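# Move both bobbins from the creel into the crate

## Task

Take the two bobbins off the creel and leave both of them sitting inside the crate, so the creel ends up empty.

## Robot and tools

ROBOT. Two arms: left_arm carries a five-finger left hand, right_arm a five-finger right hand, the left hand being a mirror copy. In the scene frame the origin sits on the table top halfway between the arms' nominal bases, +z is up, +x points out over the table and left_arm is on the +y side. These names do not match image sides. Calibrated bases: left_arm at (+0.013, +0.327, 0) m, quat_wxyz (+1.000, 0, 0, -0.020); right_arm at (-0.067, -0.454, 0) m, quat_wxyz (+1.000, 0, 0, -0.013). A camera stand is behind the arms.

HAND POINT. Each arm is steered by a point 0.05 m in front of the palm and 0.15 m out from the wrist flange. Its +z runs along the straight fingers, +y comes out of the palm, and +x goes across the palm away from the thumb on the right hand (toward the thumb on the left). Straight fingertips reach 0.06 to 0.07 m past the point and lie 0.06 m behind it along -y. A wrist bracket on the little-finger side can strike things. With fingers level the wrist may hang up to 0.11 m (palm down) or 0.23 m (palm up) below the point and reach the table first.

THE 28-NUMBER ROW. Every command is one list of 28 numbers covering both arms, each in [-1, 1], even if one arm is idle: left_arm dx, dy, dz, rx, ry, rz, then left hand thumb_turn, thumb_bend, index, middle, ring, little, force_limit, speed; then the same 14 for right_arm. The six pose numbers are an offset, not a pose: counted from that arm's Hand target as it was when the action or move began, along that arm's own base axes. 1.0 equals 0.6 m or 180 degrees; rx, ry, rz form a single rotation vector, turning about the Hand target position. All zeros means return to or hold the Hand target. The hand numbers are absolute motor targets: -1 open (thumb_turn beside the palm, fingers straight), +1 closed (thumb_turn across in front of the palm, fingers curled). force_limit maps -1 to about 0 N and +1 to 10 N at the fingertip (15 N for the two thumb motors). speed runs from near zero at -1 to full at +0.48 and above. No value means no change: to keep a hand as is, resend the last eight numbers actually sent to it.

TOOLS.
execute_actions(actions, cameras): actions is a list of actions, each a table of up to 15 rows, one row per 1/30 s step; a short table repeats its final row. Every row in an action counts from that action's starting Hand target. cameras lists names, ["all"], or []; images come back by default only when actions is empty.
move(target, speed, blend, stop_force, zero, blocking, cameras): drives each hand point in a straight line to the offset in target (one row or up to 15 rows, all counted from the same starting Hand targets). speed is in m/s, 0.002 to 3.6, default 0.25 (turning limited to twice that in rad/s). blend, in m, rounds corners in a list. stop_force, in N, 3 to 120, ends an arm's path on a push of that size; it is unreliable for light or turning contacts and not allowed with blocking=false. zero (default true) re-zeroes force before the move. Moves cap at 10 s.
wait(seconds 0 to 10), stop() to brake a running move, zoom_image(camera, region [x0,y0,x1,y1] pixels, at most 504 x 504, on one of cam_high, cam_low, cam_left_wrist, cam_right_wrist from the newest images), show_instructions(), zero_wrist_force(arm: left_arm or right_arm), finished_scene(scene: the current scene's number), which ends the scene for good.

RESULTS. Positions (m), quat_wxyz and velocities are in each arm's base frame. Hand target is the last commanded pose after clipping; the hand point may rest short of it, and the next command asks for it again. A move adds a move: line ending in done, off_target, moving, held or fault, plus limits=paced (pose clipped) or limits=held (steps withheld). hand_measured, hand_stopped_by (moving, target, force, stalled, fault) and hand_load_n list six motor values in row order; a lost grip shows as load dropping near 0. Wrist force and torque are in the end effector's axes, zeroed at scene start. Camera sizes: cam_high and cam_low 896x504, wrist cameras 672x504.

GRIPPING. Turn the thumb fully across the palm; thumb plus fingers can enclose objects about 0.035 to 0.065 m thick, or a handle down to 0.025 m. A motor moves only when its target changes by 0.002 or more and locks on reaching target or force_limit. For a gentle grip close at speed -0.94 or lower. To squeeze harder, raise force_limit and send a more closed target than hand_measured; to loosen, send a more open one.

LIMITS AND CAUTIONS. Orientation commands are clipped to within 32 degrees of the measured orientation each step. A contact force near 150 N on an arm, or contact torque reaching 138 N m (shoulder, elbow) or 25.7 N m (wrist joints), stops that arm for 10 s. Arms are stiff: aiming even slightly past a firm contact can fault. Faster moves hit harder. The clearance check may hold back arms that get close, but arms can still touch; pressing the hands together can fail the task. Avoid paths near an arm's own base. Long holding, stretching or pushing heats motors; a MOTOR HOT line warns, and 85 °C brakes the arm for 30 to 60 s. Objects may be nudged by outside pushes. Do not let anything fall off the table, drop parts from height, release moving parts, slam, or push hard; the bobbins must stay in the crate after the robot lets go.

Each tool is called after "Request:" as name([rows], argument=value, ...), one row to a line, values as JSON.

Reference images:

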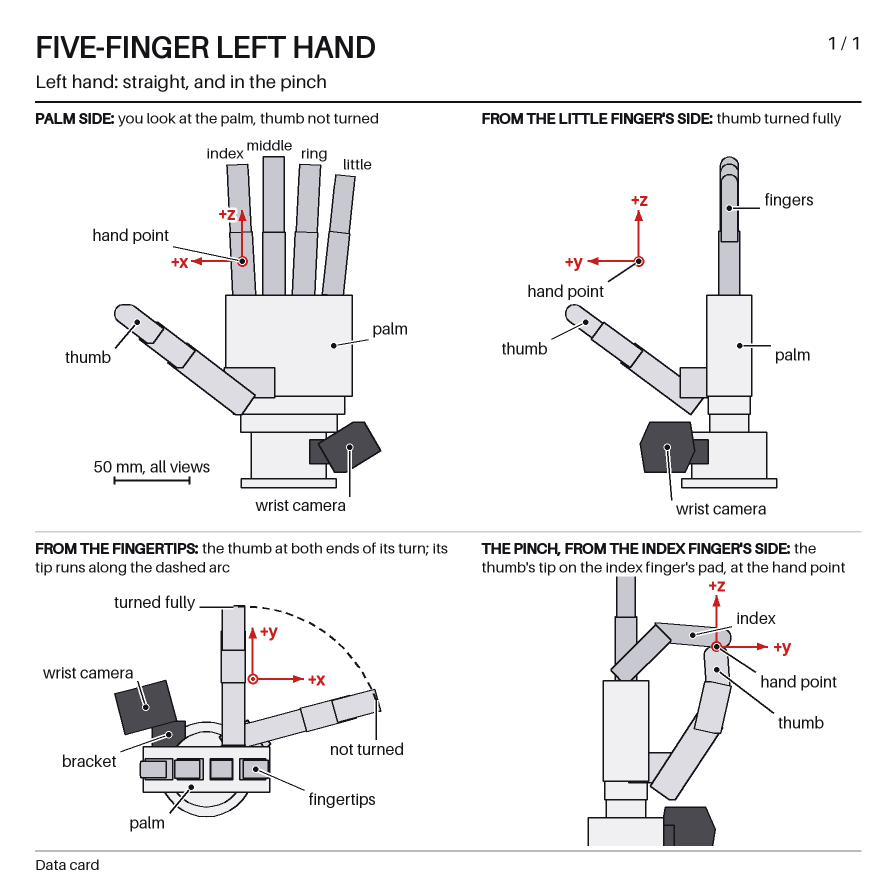

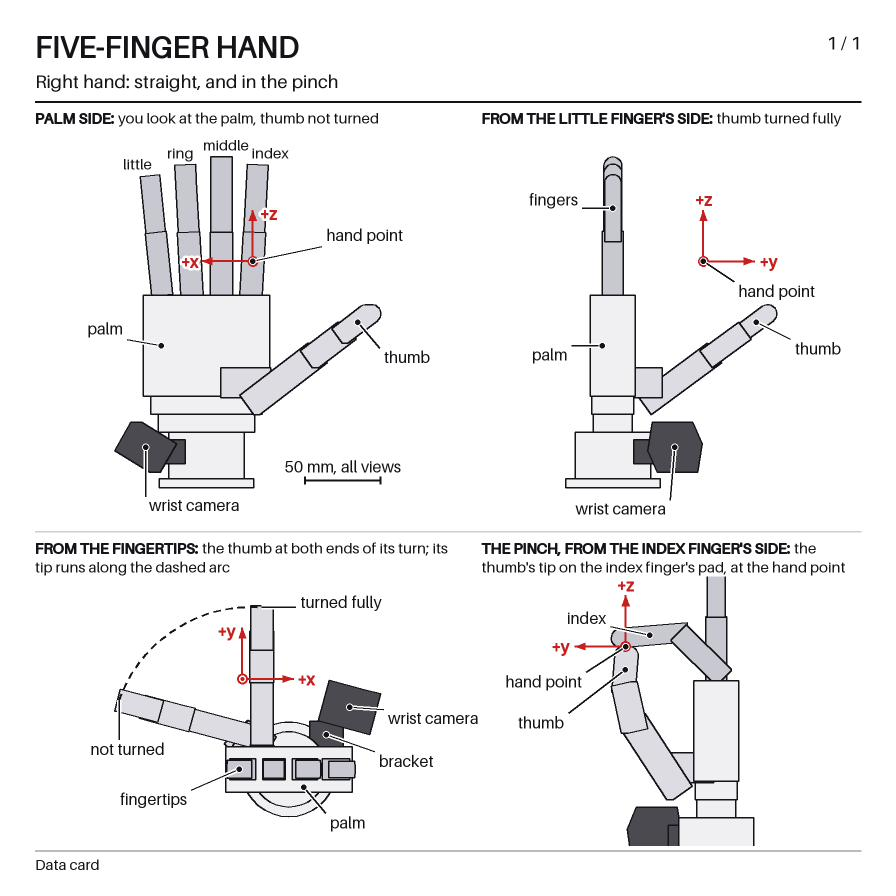

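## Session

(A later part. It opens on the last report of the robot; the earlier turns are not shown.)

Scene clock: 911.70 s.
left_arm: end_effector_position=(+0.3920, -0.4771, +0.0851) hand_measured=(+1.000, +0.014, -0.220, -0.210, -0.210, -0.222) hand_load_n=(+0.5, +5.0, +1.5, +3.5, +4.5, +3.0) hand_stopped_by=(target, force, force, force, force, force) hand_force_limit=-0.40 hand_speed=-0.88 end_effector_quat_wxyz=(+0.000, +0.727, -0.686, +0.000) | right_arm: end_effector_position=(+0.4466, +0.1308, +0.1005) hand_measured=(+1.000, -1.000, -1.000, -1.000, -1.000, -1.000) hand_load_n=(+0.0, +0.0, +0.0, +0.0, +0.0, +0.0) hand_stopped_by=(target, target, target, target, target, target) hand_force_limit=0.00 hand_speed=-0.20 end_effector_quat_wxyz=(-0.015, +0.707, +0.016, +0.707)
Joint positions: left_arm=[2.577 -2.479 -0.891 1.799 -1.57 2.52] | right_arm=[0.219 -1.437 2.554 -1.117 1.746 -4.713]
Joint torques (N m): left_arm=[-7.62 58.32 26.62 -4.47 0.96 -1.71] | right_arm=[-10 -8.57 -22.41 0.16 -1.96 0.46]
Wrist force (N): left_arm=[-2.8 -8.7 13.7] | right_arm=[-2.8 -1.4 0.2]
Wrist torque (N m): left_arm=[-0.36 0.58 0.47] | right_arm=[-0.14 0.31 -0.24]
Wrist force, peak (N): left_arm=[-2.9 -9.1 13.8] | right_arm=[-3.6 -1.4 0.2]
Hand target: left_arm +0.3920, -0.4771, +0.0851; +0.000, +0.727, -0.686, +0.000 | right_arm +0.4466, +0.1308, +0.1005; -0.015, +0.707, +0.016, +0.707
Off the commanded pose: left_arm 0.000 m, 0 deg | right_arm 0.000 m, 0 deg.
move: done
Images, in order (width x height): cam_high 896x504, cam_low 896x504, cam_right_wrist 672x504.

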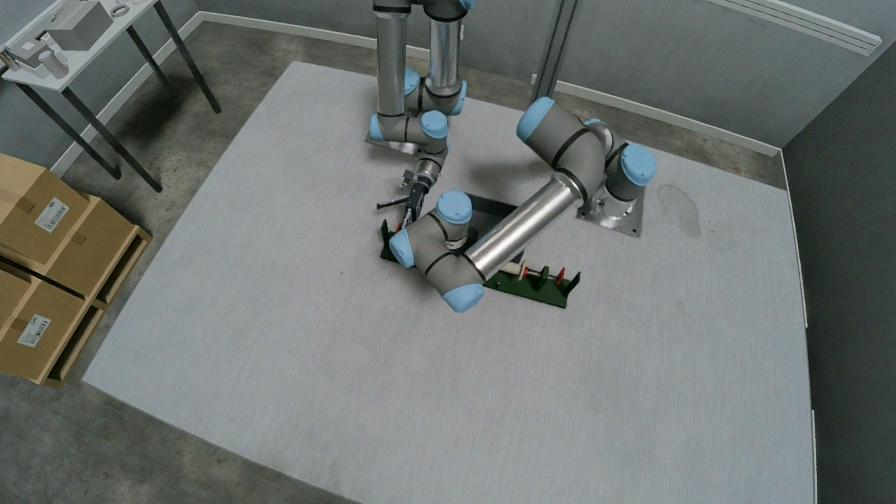

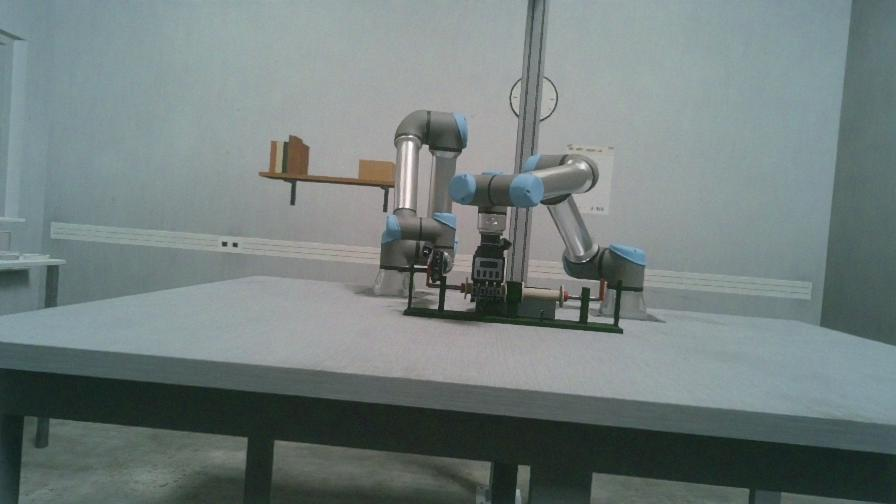

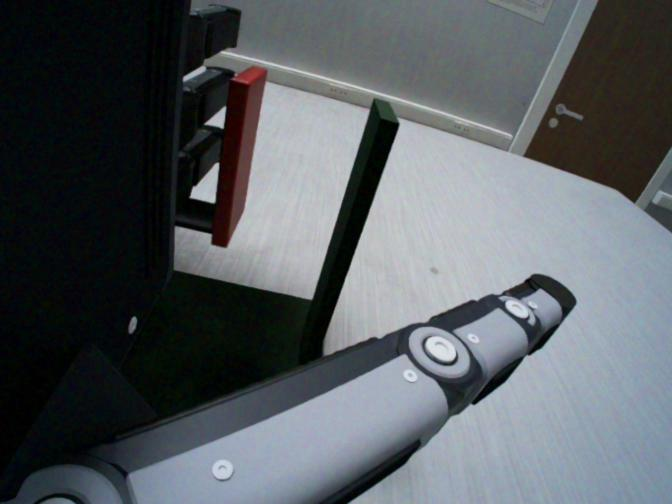

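Request:
move(target=[0,0,0, 0,0,0, 1,0.8,0.6,0.6,0.6,0.6,-0.4,-0.88, 0.002,-0.058,0,0,0,0,1,-1,-1,-1,-1,-1,0,-0.2], cameras=["cam_low","cam_right_wrist","cam_left_wrist"], speed=0.02, stop_force=18)

Request:
zoom_image(camera="cam_low", region=[380, 220, 520, 340])

Scene clock: 924.17 s.
left_arm: end_effector_position=(+0.3920, -0.4771, +0.0851) hand_measured=(+1.000, +0.014, -0.220, -0.210, -0.210, -0.222) hand_load_n=(+0.0, +5.0, +1.0, +3.0, +4.5, +3.0) hand_stopped_by=(target, force, force, force, force, force) hand_force_limit=-0.40 hand_speed=-0.88 end_effector_quat_wxyz=(+0.000, +0.727, -0.686, +0.000) | right_arm: end_effector_position=(+0.4478, +0.0960, +0.1005) hand_measured=(+1.000, -1.000, -1.000, -1.000, -1.000, -1.000) hand_load_n=(+0.5, +0.0, +0.5, +0.0, +0.0, +0.0) hand_stopped_by=(target, target, target, target, target, target) hand_force_limit=0.00 hand_speed=-0.20 end_effector_quat_wxyz=(-0.015, +0.707, +0.016, +0.707)
Joint positions: left_arm=[2.577 -2.479 -0.891 1.799 -1.57 2.52] | right_arm=[0.059 -1.485 2.616 -1.13 1.585 -4.713]
Joint torques (N m): left_arm=[-7.64 57.08 27.05 -4.37 0.97 -1.57] | right_arm=[-15.19 -26.01 -2.16 -3.81 1.83 -0.87]
Wrist force (N): left_arm=[-0.4 -7.6 9.3] | right_arm=[-7.3 -17.9 3.6]
Wrist torque (N m): left_arm=[-0.30 0.58 0.51] | right_arm=[-0.46 0.27 -0.68]
Wrist force, peak (N): left_arm=[-2.9 -9.0 13.7] | right_arm=[-7.2 -18.0 4.0]
Hand target: left_arm +0.3920, -0.4771, +0.0851; +0.000, +0.727, -0.686, +0.000 | right_arm +0.4478, +0.0960, +0.1005; -0.015, +0.707, +0.016, +0.707
Off the commanded pose: left_arm 0.000 m, 0 deg | right_arm 0.000 m, 0 deg.
move: done
Images, in order (width x height): cam_low 896x504, cam_left_wrist 672x504, cam_right_wrist 672x504.

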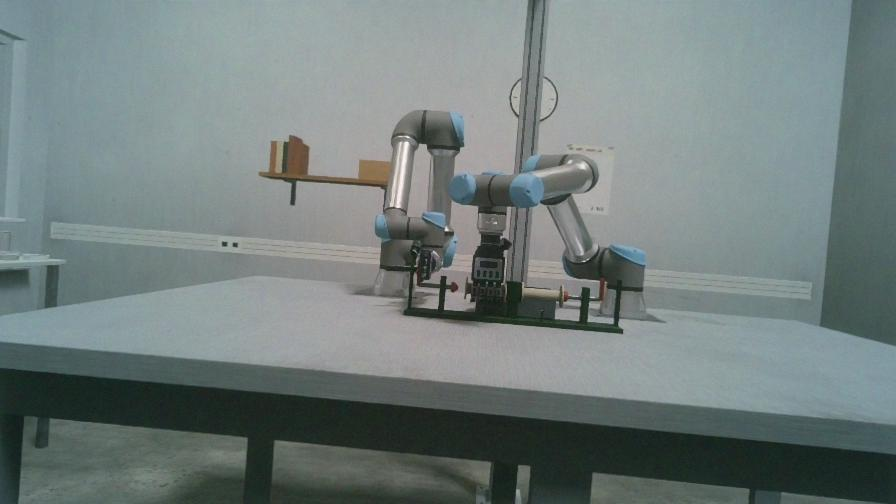

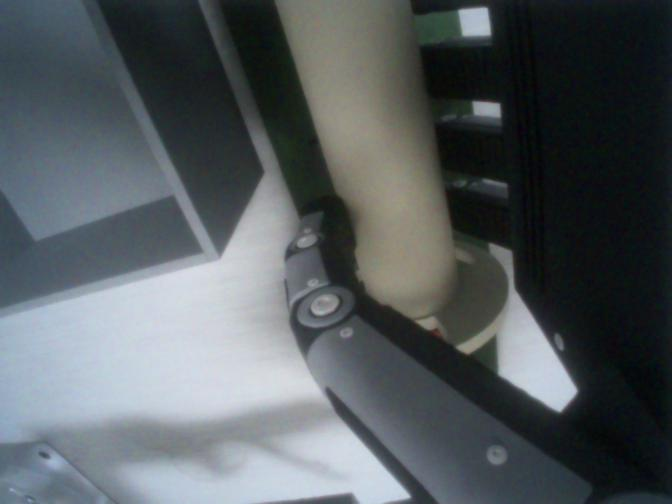

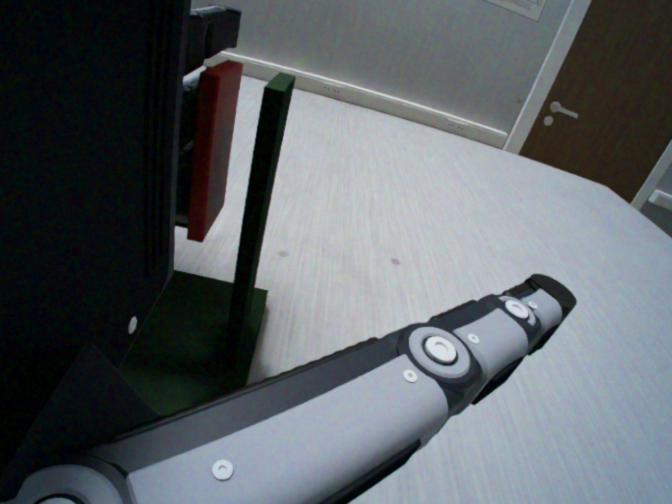

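Scaled by 3.600 from the camera's 896x504 image, which has a finer 1280x720 frame.

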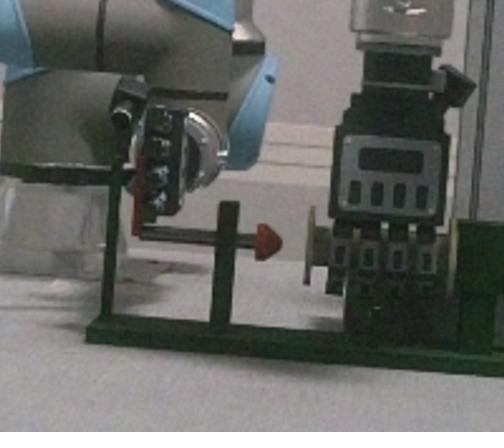

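Request:
move(target=[0.0011,-0.0192,0, 0,0,0, 1,0.8,0.6,0.6,0.6,0.6,-0.4,-0.88, 0,0,0,0,0,0,1,-1,-1,-1,-1,-1,0,-0.2], cameras=["cam_low","cam_left_wrist"], speed=0.02, stop_force=8)

Request:
zoom_image(camera="cam_low", region=[400, 240, 540, 340])

Scene clock: 936.80 s.
left_arm: end_effector_position=(+0.3927, -0.4887, +0.0851) hand_measured=(+1.000, +0.014, -0.220, -0.210, -0.210, -0.220) hand_load_n=(+1.5, +6.0, +1.5, +1.0, +1.5, +0.0) hand_stopped_by=(target, force, force, force, force, force) hand_force_limit=-0.40 hand_speed=-0.88 end_effector_quat_wxyz=(+0.000, +0.727, -0.686, +0.000) | right_arm: end_effector_position=(+0.4478, +0.0960, +0.1005) hand_measured=(+1.000, -1.000, -1.000, -1.000, -1.000, -1.000) hand_load_n=(+0.0, +0.0, +0.5, +0.5, +0.0, +0.0) hand_stopped_by=(target, target, target, target, target, target) hand_force_limit=0.00 hand_speed=-0.20 end_effector_quat_wxyz=(-0.015, +0.707, +0.016, +0.707)
Joint positions: left_arm=[2.562 -2.505 -0.841 1.776 -1.57 2.505] | right_arm=[0.059 -1.485 2.616 -1.13 1.585 -4.713]
Joint torques (N m): left_arm=[-11.17 44.07 28.39 -4.39 -1.23 -1.87] | right_arm=[-15.39 -25.56 -1.4 -3.51 2.05 1.2]
Wrist force (N): left_arm=[-0.1 0.5 0.2] | right_arm=[-7.0 -17.9 3.7]
Wrist torque (N m): left_arm=[0.11 0.05 0.06] | right_arm=[-0.42 0.29 -0.69]
Wrist force, peak (N): left_arm=[-0.4 -7.6 9.6] | right_arm=[-7.6 -18.1 3.8]
Hand target: left_arm +0.3927, -0.4887, +0.0851; +0.000, +0.727, -0.686, +0.000 | right_arm +0.4478, +0.0960, +0.1005; -0.015, +0.707, +0.016, +0.707
Off the commanded pose: left_arm 0.000 m, 0 deg | right_arm 0.000 m, 0 deg.
move: done
Images, in order (width x height): cam_low 896x504, cam_left_wrist 672x504.

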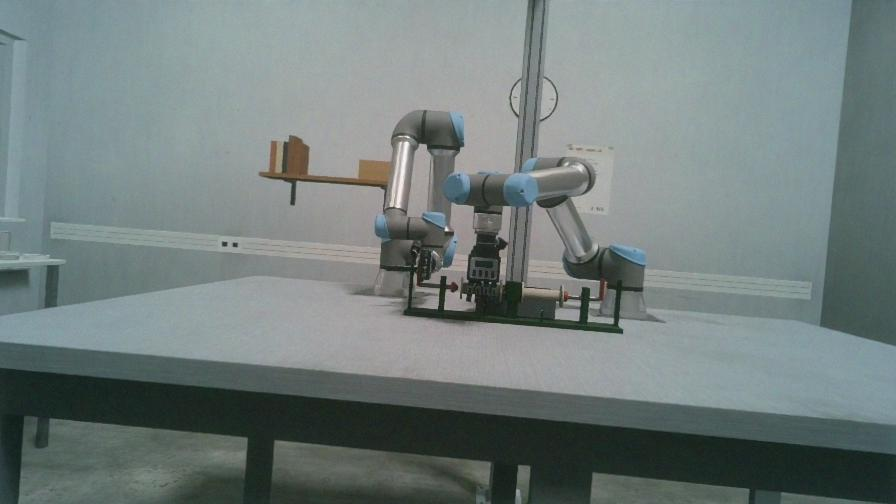

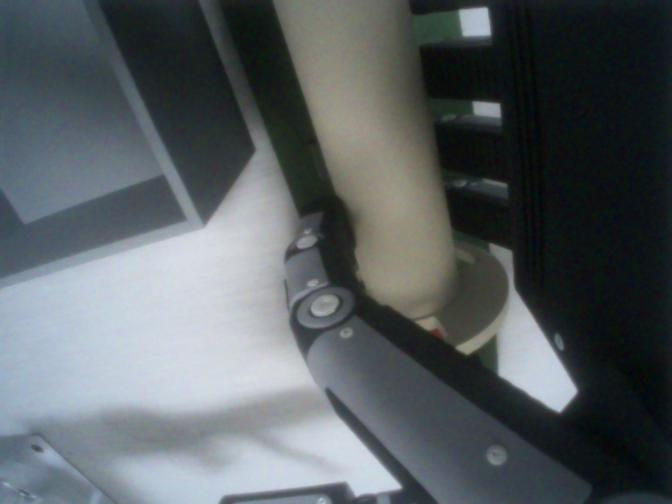

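Scaled by 3.600 from the camera's 896x504 image, which has a finer 1280x720 frame.

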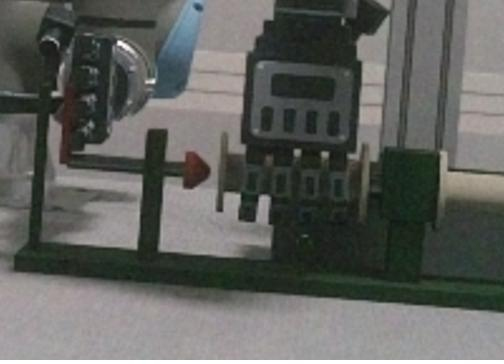

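Request:
move(target=[0,0,0, 0,0,0, 1,0.7,0.5,0.5,0.5,0.5,-0.3,-0.9, 0,0,0,0,0,0,1,-1,-1,-1,-1,-1,0,-0.2])

Request:
zoom_image(camera="cam_high", region=[360, 180, 500, 290])

Scene clock: 946.43 s.
left_arm: end_effector_position=(+0.3927, -0.4886, +0.0851) hand_measured=(+1.000, +0.012, -0.176, -0.174, -0.166, -0.168) hand_load_n=(+3.0, +17.0, +4.0, +2.0, +4.5, +5.0) hand_stopped_by=(target, force, force, force, force, force) hand_force_limit=-0.30 hand_speed=-0.90 end_effector_quat_wxyz=(+0.000, +0.727, -0.686, +0.000) | right_arm: end_effector_position=(+0.4478, +0.0960, +0.1005) hand_measured=(+1.000, -1.000, -1.000, -1.000, -1.000, -1.000) hand_load_n=(+0.5, +0.0, +0.5, +0.5, +0.0, +0.0) hand_stopped_by=(target, target, target, target, target, target) hand_force_limit=0.00 hand_speed=-0.20 end_effector_quat_wxyz=(-0.015, +0.707, +0.016, +0.707)
Joint positions: left_arm=[2.562 -2.505 -0.841 1.776 -1.57 2.505] | right_arm=[0.059 -1.485 2.616 -1.13 1.585 -4.713]
Joint torques (N m): left_arm=[-10.29 48.78 27.27 -4.64 -0.7 -1.77] | right_arm=[-15.72 -24.78 -2.74 -3.35 1.9 1.2]
Wrist force (N): left_arm=[2.2 -5.1 5.5] | right_arm=[-6.9 -17.8 3.5]
Wrist torque (N m): left_arm=[-0.12 0.50 0.55] | right_arm=[-0.39 0.27 -0.67]
Wrist force, peak (N): left_arm=[2.2 -5.4 6.1] | right_arm=[-6.9 -18.4 3.8]
Hand target: left_arm +0.3927, -0.4887, +0.0851; +0.000, +0.727, -0.686, +0.000 | right_arm +0.4478, +0.0960, +0.1005; -0.015, +0.707, +0.016, +0.707
Off the commanded pose: left_arm 0.000 m, 0 deg | right_arm 0.000 m, 0 deg.
move: done

This scene's latest camera images include none from cam_high. They are from: cam_low, cam_left_wrist. cam_high's image comes with the result of a call that names it in "cameras".

Request:
move(target=[0,0,0, 0,0,0, 1,0.7,0.5,0.5,0.5,0.5,-0.3,-0.9, 0.0005,-0.0117,0,0,0,0,1,-1,-1,-1,-1,-1,0,-0.2], speed=0.02, stop_force=12)

Request:
move(target=[0.0005,-0.0117,0, 0,0,0, 1,0.7,0.5,0.5,0.5,0.5,-0.3,-0.9, 0,0,0,0,0,0,1,-1,-1,-1,-1,-1,0,-0.2], speed=0.02, stop_force=8, cameras=["cam_low","cam_left_wrist"])

Request:
zoom_image(camera="cam_low", region=[400, 240, 540, 340])

Scene clock: 961.03 s.
left_arm: end_effector_position=(+0.3927, -0.4887, +0.0851) hand_measured=(+1.000, +0.012, -0.176, -0.174, -0.166, -0.168) hand_load_n=(+3.0, +17.0, +4.0, +2.0, +4.5, +5.0) hand_stopped_by=(target, force, force, force, force, force) hand_force_limit=-0.30 hand_speed=-0.90 end_effector_quat_wxyz=(+0.000, +0.727, -0.686, +0.000) | right_arm: end_effector_position=(+0.4481, +0.0890, +0.1005) hand_measured=(+1.000, -1.000, -1.000, -1.000, -1.000, -1.000) hand_load_n=(+0.5, +0.0, +0.5, +0.0, +0.0, +0.0) hand_stopped_by=(target, target, target, target, target, target) hand_force_limit=0.00 hand_speed=-0.20 end_effector_quat_wxyz=(-0.015, +0.707, +0.016, +0.707)
Joint positions: left_arm=[2.562 -2.505 -0.841 1.776 -1.57 2.505] | right_arm=[0.024 -1.495 2.627 -1.132 1.55 -4.713]
Joint torques (N m): left_arm=[-8.02 63.53 9.03 -5.05 1.1 -1.74] | right_arm=[-16.33 -25.75 -3.01 -3.92 2.26 -1.53]
Wrist force (N): left_arm=[2.2 -5.1 6.0] | right_arm=[-7.5 -19.7 3.6]
Wrist torque (N m): left_arm=[-0.14 0.53 0.53] | right_arm=[-0.43 0.28 -0.71]
Wrist force, peak (N): left_arm=[2.2 -5.5 6.0] | right_arm=[-7.6 -20.1 3.5]
Hand target: left_arm +0.3927, -0.4887, +0.0851; +0.000, +0.727, -0.686, +0.000 | right_arm +0.4481, +0.0890, +0.1005; -0.015, +0.707, +0.016, +0.707
Off the commanded pose: left_arm 0.000 m, 0 deg | right_arm 0.000 m, 0 deg.
move: done

Scene clock: 962.43 s.
left_arm: end_effector_position=(+0.3930, -0.4957, +0.0851) hand_measured=(+1.000, +0.012, -0.176, -0.174, -0.166, -0.168) hand_load_n=(+4.0, +17.5, +5.5, +1.0, +2.5, +2.0) hand_stopped_by=(target, force, force, force, force, force) hand_force_limit=-0.30 hand_speed=-0.90 end_effector_quat_wxyz=(+0.000, +0.727, -0.686, +0.000) | right_arm: end_effector_position=(+0.4481, +0.0890, +0.1005) hand_measured=(+1.000, -1.000, -1.000, -1.000, -1.000, -1.000) hand_load_n=(+0.0, +0.0, +0.5, +0.5, +0.0, +0.0) hand_stopped_by=(target, target, target, target, target, target) hand_force_limit=0.00 hand_speed=-0.20 end_effector_quat_wxyz=(-0.015, +0.707, +0.016, +0.707)
Joint positions: left_arm=[2.553 -2.522 -0.809 1.761 -1.57 2.496] | right_arm=[0.024 -1.495 2.627 -1.132 1.55 -4.713]
Joint torques (N m): left_arm=[-10.73 44.06 28.06 -4.71 -0.8 -1.98] | right_arm=[-17.09 -25.99 -2.39 -3.94 2.32 -2.55]
Wrist force (N): left_arm=[-0.1 0.5 0.3] | right_arm=[-6.6 -19.8 3.6]
Wrist torque (N m): left_arm=[0.14 0.07 0.04] | right_arm=[-0.43 0.21 -0.68]
Wrist force, peak (N): left_arm=[2.2 -5.2 6.0] | right_arm=[-6.8 -20.3 3.8]
Hand target: left_arm +0.3930, -0.4957, +0.0851; +0.000, +0.727, -0.686, +0.000 | right_arm +0.4481, +0.0890, +0.1005; -0.015, +0.707, +0.016, +0.707
Off the commanded pose: left_arm 0.000 m, 0 deg | right_arm 0.000 m, 0 deg.
move: done
Images, in order (width x height): cam_low 896x504, cam_left_wrist 672x504.

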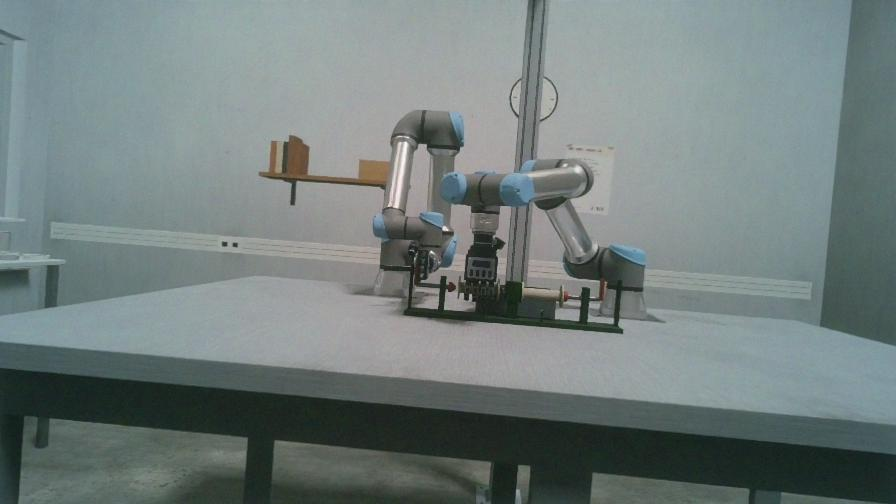

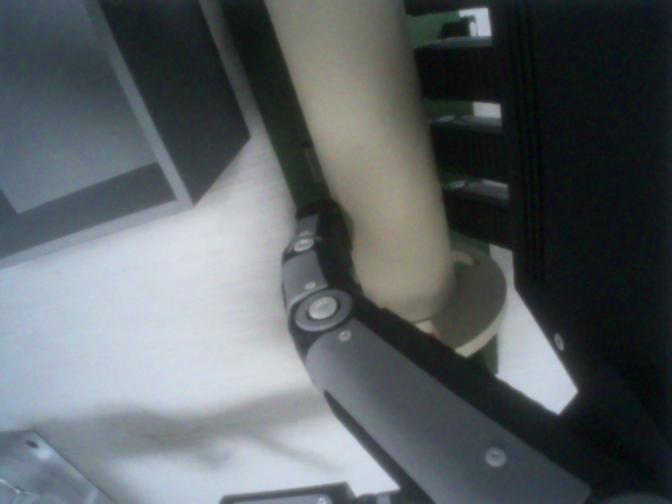

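Scaled by 3.600 from the camera's 896x504 image, which has a finer 1280x720 frame.

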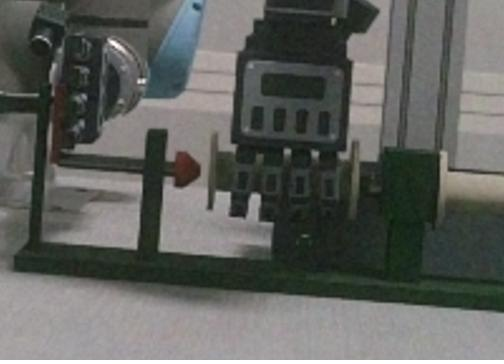

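Request:
zoom_image(camera="cam_low", region=[450, 265, 520, 315])

Scaled by 7.200 from the camera's 896x504 image, which has a finer 1280x720 frame.

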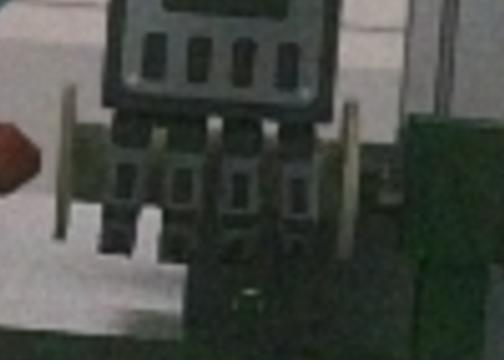

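Request:
move([
  [0.0003,-0.0058,0, 0,0,0, 1,0.7,0.5,0.5,0.5,0.5,-0.3,-0.9, 0,0,0,0,0,0,1,-1,-1,-1,-1,-1,0,-0.2],
  [0.0003,-0.0058,0.015, 0,0,0, 1,0.7,0.5,0.5,0.5,0.5,-0.3,-0.9, 0,0,0,0,0,0,1,-1,-1,-1,-1,-1,0,-0.2],
], speed=0.015, stop_force=5, cameras=["cam_low","cam_left_wrist"])

Request:
zoom_image(camera="cam_low", region=[450, 265, 520, 315])

Scene clock: 992.03 s.
left_arm: end_effector_position=(+0.3932, -0.4992, +0.0941) hand_measured=(+1.000, +0.012, -0.176, -0.174, -0.166, -0.168) hand_load_n=(+4.0, +17.0, +5.0, +1.0, +2.5, +2.0) hand_stopped_by=(target, force, force, force, force, force) hand_force_limit=-0.30 hand_speed=-0.90 end_effector_quat_wxyz=(+0.000, +0.727, -0.686, +0.000) | right_arm: end_effector_position=(+0.4481, +0.0890, +0.1005) hand_measured=(+1.000, -1.000, -1.000, -1.000, -1.000, -1.000) hand_load_n=(+0.5, +0.0, +0.5, +0.5, +0.0, +0.0) hand_stopped_by=(target, target, target, target, target, target) hand_force_limit=0.00 hand_speed=-0.20 end_effector_quat_wxyz=(-0.015, +0.707, +0.016, +0.707)
Joint positions: left_arm=[2.549 -2.525 -0.779 1.734 -1.57 2.491] | right_arm=[0.024 -1.495 2.627 -1.132 1.55 -4.713]
Joint torques (N m): left_arm=[-10.99 63.57 28.21 -4.76 0.17 -1.8] | right_arm=[-15.39 -25.27 -3.4 -3.58 2.64 -2.62]
Wrist force (N): left_arm=[0.0 0.6 0.1] | right_arm=[-7.0 -19.8 3.9]
Wrist torque (N m): left_arm=[0.19 0.05 0.03] | right_arm=[-0.47 0.19 -0.68]
Wrist force, peak (N): left_arm=[-0.4 0.6 0.6] | right_arm=[-7.1 -20.5 3.6]
Hand target: left_arm +0.3932, -0.4992, +0.0941; +0.000, +0.727, -0.686, +0.000 | right_arm +0.4481, +0.0890, +0.1005; -0.015, +0.707, +0.016, +0.707
Off the commanded pose: left_arm 0.000 m, 0 deg | right_arm 0.000 m, 0 deg.
move: done
Images, in order (width x height): cam_low 896x504, cam_left_wrist 672x504.

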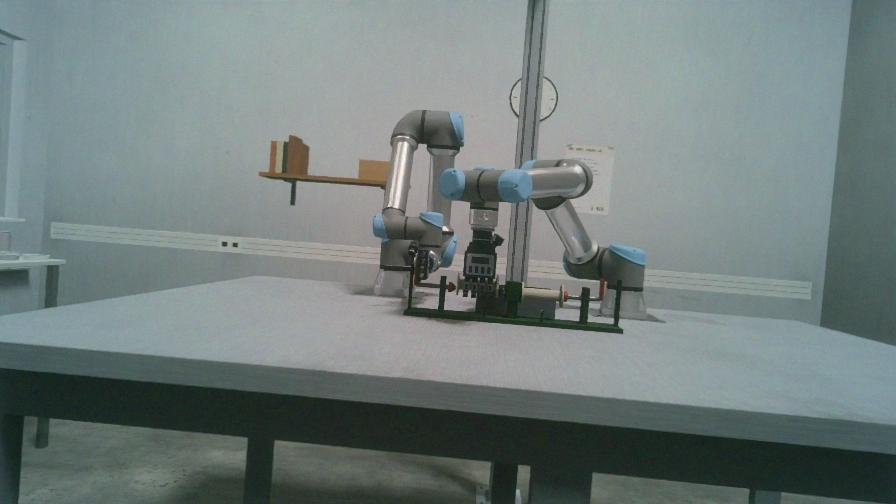

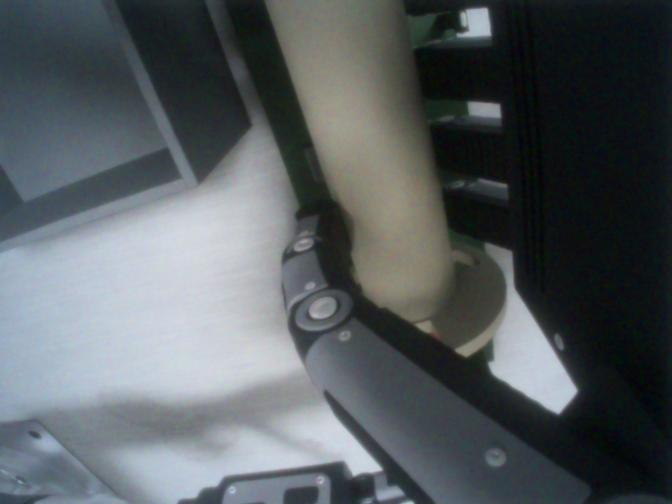

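Scaled by 7.200 from the camera's 896x504 image, which has a finer 1280x720 frame.

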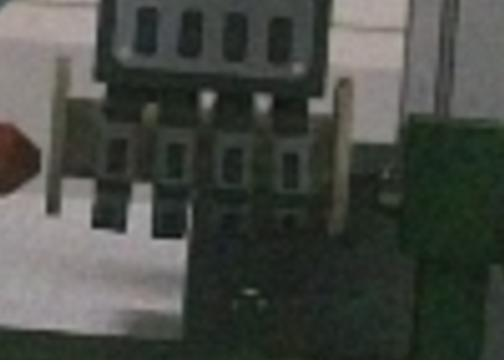

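Request:
move(target=[0.0,0,0.2, 0,0,0, 1,0.7,0.5,0.5,0.5,0.5,-0.3,-0.9, 0,0,0,0,0,0,1,-1,-1,-1,-1,-1,0,-0.2], speed=0.08)

Request:
move(target=[-0.03,0.14,0.1, 0,0,0, 1,0.7,0.5,0.5,0.5,0.5,-0.3,-0.9, -0.0025,0.06,0,0,0,0,1,-1,-1,-1,-1,-1,0,-0.2], speed=0.06, cameras=["all"])

Request:
zoom_image(camera="cam_high", region=[360, 160, 600, 320])

Request:
zoom_image(camera="cam_low", region=[400, 180, 640, 340])

Scene clock: 1041.27 s.
left_arm: end_effector_position=(+0.3932, -0.4991, +0.2141) hand_measured=(+1.000, +0.012, -0.176, -0.174, -0.166, -0.168) hand_load_n=(+4.0, +17.5, +5.5, +1.0, +2.0, +2.0) hand_stopped_by=(target, force, force, force, force, force) hand_force_limit=-0.30 hand_speed=-0.90 end_effector_quat_wxyz=(+0.000, +0.727, -0.686, +0.000) | right_arm: end_effector_position=(+0.4481, +0.0890, +0.1005) hand_measured=(+1.000, -1.000, -1.000, -1.000, -1.000, -1.000) hand_load_n=(+0.0, +0.0, +0.0, +0.5, +0.0, +0.0) hand_stopped_by=(target, target, target, target, target, target) hand_force_limit=0.00 hand_speed=-0.20 end_effector_quat_wxyz=(-0.015, +0.707, +0.016, +0.707)
Joint positions: left_arm=[2.549 -2.519 -0.484 1.433 -1.57 2.491] | right_arm=[0.024 -1.495 2.627 -1.132 1.55 -4.713]
Joint torques (N m): left_arm=[-9.72 44.67 27.4 -4.51 -1.03 1.59] | right_arm=[-13.31 -24.85 -6.02 -2.99 3.12 -2.57]
Wrist force (N): left_arm=[-0.3 0.3 0.1] | right_arm=[-7.0 -20.1 3.7]
Wrist torque (N m): left_arm=[0.15 0.08 0.01] | right_arm=[-0.49 0.23 -0.70]
Wrist force, peak (N): left_arm=[-0.2 0.5 1.0] | right_arm=[-7.6 -20.3 3.5]
Hand target: left_arm +0.3932, -0.4992, +0.2141; +0.000, +0.727, -0.686, +0.000 | right_arm +0.4481, +0.0890, +0.1005; -0.015, +0.707, +0.016, +0.707
Off the commanded pose: left_arm 0.000 m, 0 deg | right_arm 0.000 m, 0 deg.
move: done

Scene clock: 1043.50 s.
left_arm: end_effector_position=(+0.3752, -0.4153, +0.2740) hand_measured=(+1.000, +0.012, -0.176, -0.174, -0.166, -0.168) hand_load_n=(+4.0, +17.5, +5.0, +1.0, +2.5, +2.0) hand_stopped_by=(target, force, force, force, force, force) hand_force_limit=-0.30 hand_speed=-0.90 end_effector_quat_wxyz=(+0.000, +0.727, -0.686, +0.000) | right_arm: end_effector_position=(+0.4466, +0.1249, +0.1005) hand_measured=(+1.000, -1.000, -1.000, -1.000, -1.000, -1.000) hand_load_n=(+0.0, +0.0, +0.5, +0.0, +0.0, +0.0) hand_stopped_by=(target, target, target, target, target, target) hand_force_limit=0.00 hand_speed=-0.20 end_effector_quat_wxyz=(-0.015, +0.707, +0.016, +0.707)
Joint positions: left_arm=[2.654 -2.261 -0.794 1.484 -1.57 2.596] | right_arm=[0.194 -1.445 2.566 -1.12 1.72 -4.713]
Joint torques (N m): left_arm=[8.83 56.24 8.18 -0.3 1.21 2.03] | right_arm=[5.31 -9.95 -21.96 -0.33 3.58 1.22]
Wrist force (N): left_arm=[-0.5 0.2 0.1] | right_arm=[-6.0 -9.7 3.6]
Wrist torque (N m): left_arm=[0.07 0.15 -0.09] | right_arm=[-0.36 0.26 -0.50]
Wrist force, peak (N): left_arm=[-0.4 0.7 0.6] | right_arm=[-7.2 -20.3 3.4]
Hand target: left_arm +0.3752, -0.4152, +0.2741; +0.000, +0.727, -0.686, +0.000 | right_arm +0.4466, +0.1250, +0.1005; -0.015, +0.707, +0.016, +0.707
Off the commanded pose: left_arm 0.000 m, 0 deg | right_arm 0.000 m, 0 deg.
move: done

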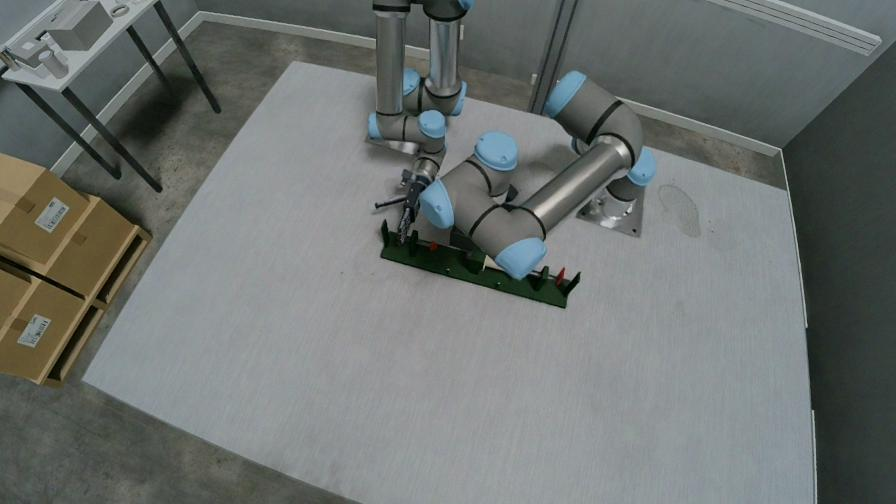

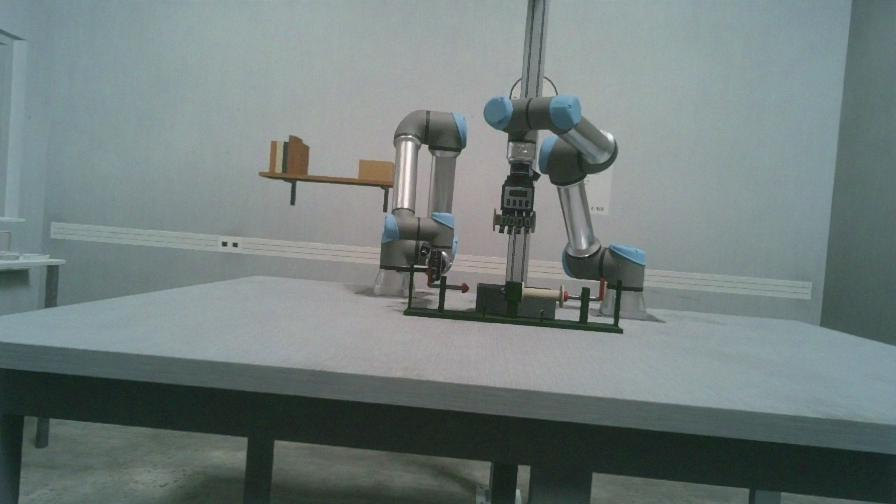

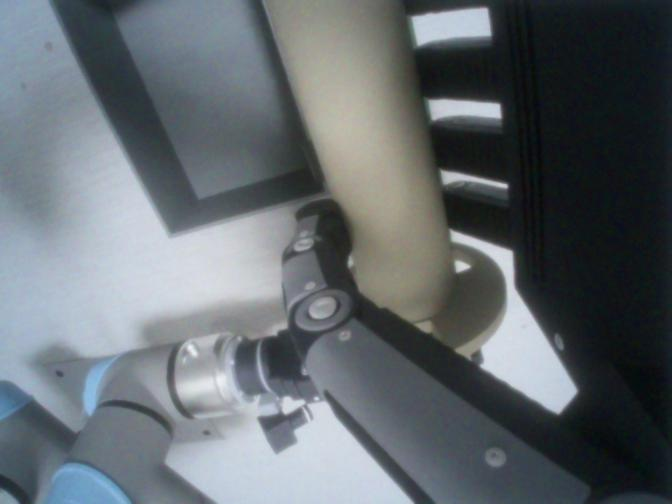

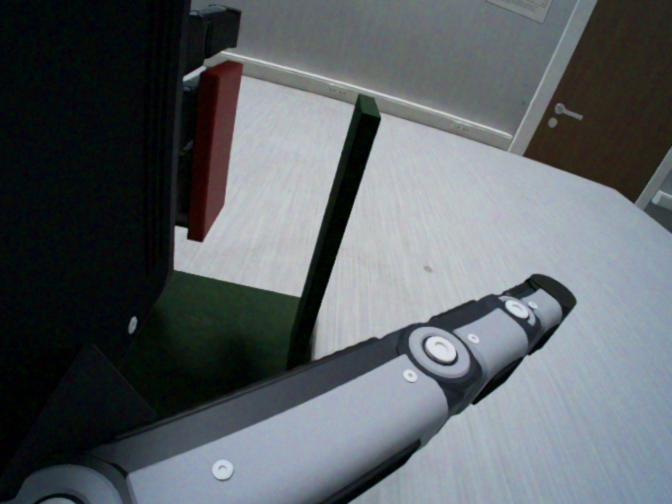

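Scaled by 2.100 from the camera's 896x504 image, which has a finer 1280x720 frame.

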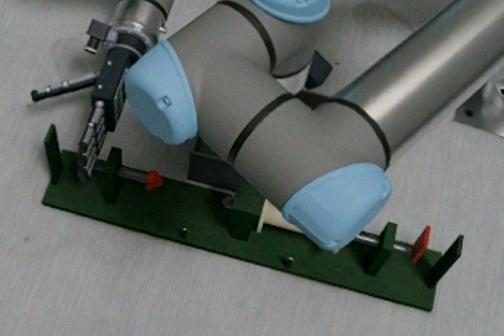

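Scaled by 2.100 from the camera's 896x504 image, which has a finer 1280x720 frame.

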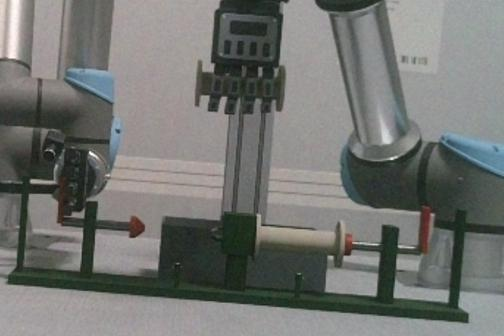

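Request:
move(target=[0,0,0, 0,0,0, 1,0.7,0.5,0.5,0.5,0.5,-0.3,-0.9, 0.0,0.01,0,0,0,0,1,-1,-1,-1,-1,-1,0,-0.2], speed=0.05)

Request:
move([
  [-0.11,-0.018,-0.01, 0,0,-0.0183, 1,0.7,0.5,0.5,0.5,0.5,-0.3,-0.9, -0.12,-0.01,0,0,0,0,1,-1,-1,-1,-1,-1,0,-0.2],
  [-0.11,-0.018,-0.01, 0,0,-0.0183, 1,0.7,0.5,0.5,0.5,0.5,-0.3,-0.9, -0.16,-0.03,0,0,0,0,1,-1,-1,-1,-1,-1,0,-0.2],
], speed=0.08, cameras=["all"])

Scene clock: 1076.97 s.
left_arm: end_effector_position=(+0.3752, -0.4152, +0.2741) hand_measured=(+1.000, +0.012, -0.176, -0.174, -0.166, -0.168) hand_load_n=(+4.0, +17.5, +5.0, +1.0, +2.0, +2.0) hand_stopped_by=(target, force, force, force, force, force) hand_force_limit=-0.30 hand_speed=-0.90 end_effector_quat_wxyz=(+0.000, +0.727, -0.686, +0.000) | right_arm: end_effector_position=(+0.4466, +0.1309, +0.1005) hand_measured=(+1.000, -1.000, -1.000, -1.000, -1.000, -1.000) hand_load_n=(+0.0, +0.0, +0.0, +0.0, +0.0, +0.0) hand_stopped_by=(target, target, target, target, target, target) hand_force_limit=0.00 hand_speed=-0.20 end_effector_quat_wxyz=(-0.015, +0.707, +0.016, +0.707)
Joint positions: left_arm=[2.654 -2.26 -0.795 1.484 -1.57 2.596] | right_arm=[0.22 -1.437 2.554 -1.117 1.746 -4.713]
Joint torques (N m): left_arm=[8.22 56.27 7.02 -0.43 1.35 1.78] | right_arm=[7.65 -8.71 -23.04 0.02 1.64 -1.01]
Wrist force (N): left_arm=[-0.4 0.5 0.2] | right_arm=[-2.6 -2.0 0.3]
Wrist torque (N m): left_arm=[0.11 0.13 -0.09] | right_arm=[-0.23 0.27 -0.24]
Wrist force, peak (N): left_arm=[-0.4 0.5 0.6] | right_arm=[-6.9 -9.7 3.6]
Hand target: left_arm +0.3752, -0.4152, +0.2741; +0.000, +0.727, -0.686, +0.000 | right_arm +0.4466, +0.1310, +0.1005; -0.015, +0.707, +0.016, +0.707
Off the commanded pose: left_arm 0.000 m, 0 deg | right_arm 0.000 m, 0 deg.
move: done

Scene clock: 1079.20 s.
left_arm: end_effector_position=(+0.3092, -0.4260, +0.2681) hand_measured=(+1.000, +0.012, -0.176, -0.174, -0.166, -0.168) hand_load_n=(+4.0, +17.5, +5.0, +1.0, +2.5, +2.0) hand_stopped_by=(target, force, force, force, force, force) hand_force_limit=-0.30 hand_speed=-0.90 end_effector_quat_wxyz=(+0.000, +0.707, -0.707, +0.000) | right_arm: end_effector_position=(+0.3506, +0.1130, +0.1005) hand_measured=(+1.000, -1.000, -1.000, -1.000, -1.000, -1.000) hand_load_n=(+0.5, +0.0, +0.0, +0.0, +0.0, +0.0) hand_stopped_by=(target, target, target, target, target, target) hand_force_limit=0.00 hand_speed=-0.20 end_effector_quat_wxyz=(-0.015, +0.707, +0.016, +0.707)
Joint positions: left_arm=[2.572 -2.147 -0.996 1.572 -1.57 2.572] | right_arm=[0.246 -1.645 2.778 -1.133 1.772 -4.713]
Joint torques (N m): left_arm=[-10.24 51.39 7.69 -0.47 1.26 -1.93] | right_arm=[-10.41 -17.93 -1.93 0.22 -1.83 -1.1]
Wrist force (N): left_arm=[-0.2 0.4 0.3] | right_arm=[-2.8 -2.0 -0.5]
Wrist torque (N m): left_arm=[0.13 0.07 0.02] | right_arm=[-0.18 0.33 -0.24]
Wrist force, peak (N): left_arm=[0.1 1.1 0.3] | right_arm=[-3.2 -2.0 0.1]
Hand target: left_arm +0.3092, -0.4260, +0.2681; +0.000, +0.707, -0.707, +0.000 | right_arm +0.3506, +0.1130, +0.1005; -0.015, +0.707, +0.016, +0.707
Off the commanded pose: left_arm 0.000 m, 0 deg | right_arm 0.000 m, 0 deg.
move: done

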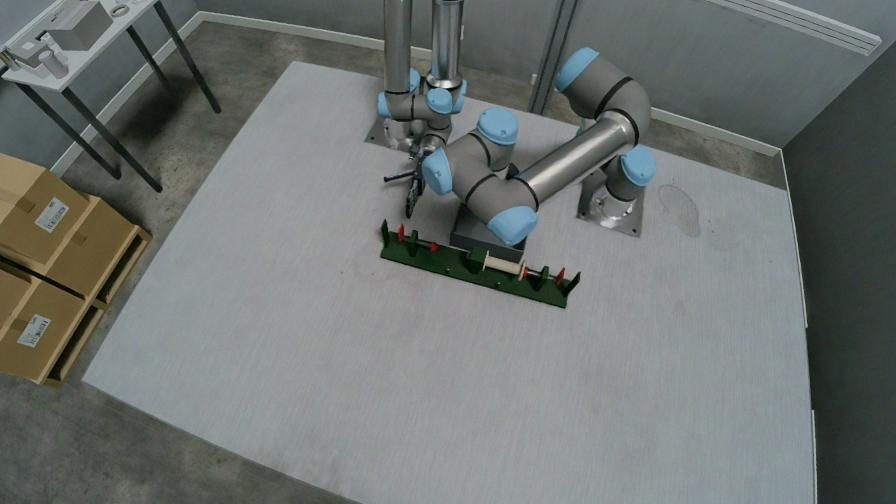

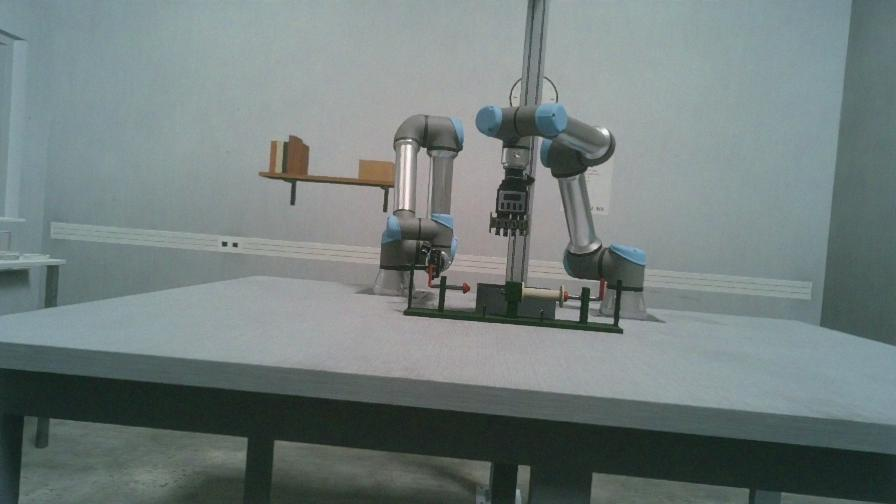

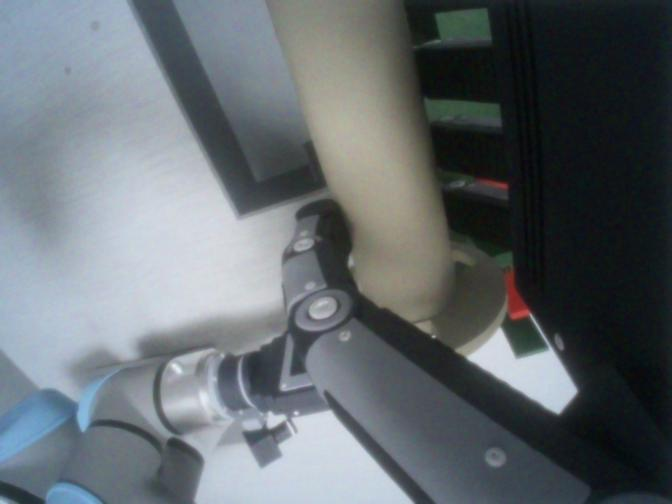

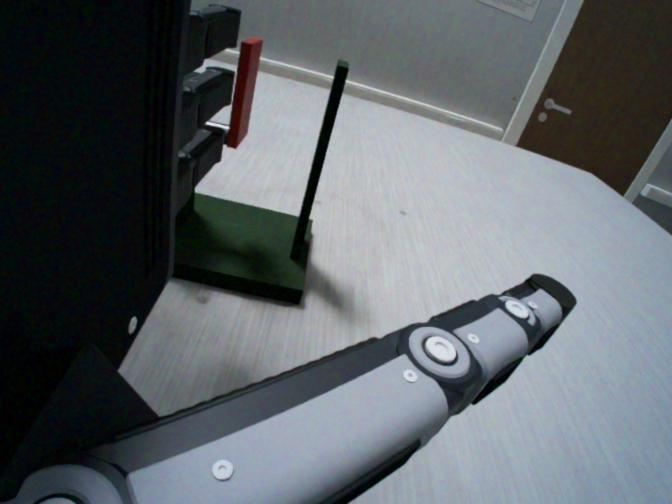

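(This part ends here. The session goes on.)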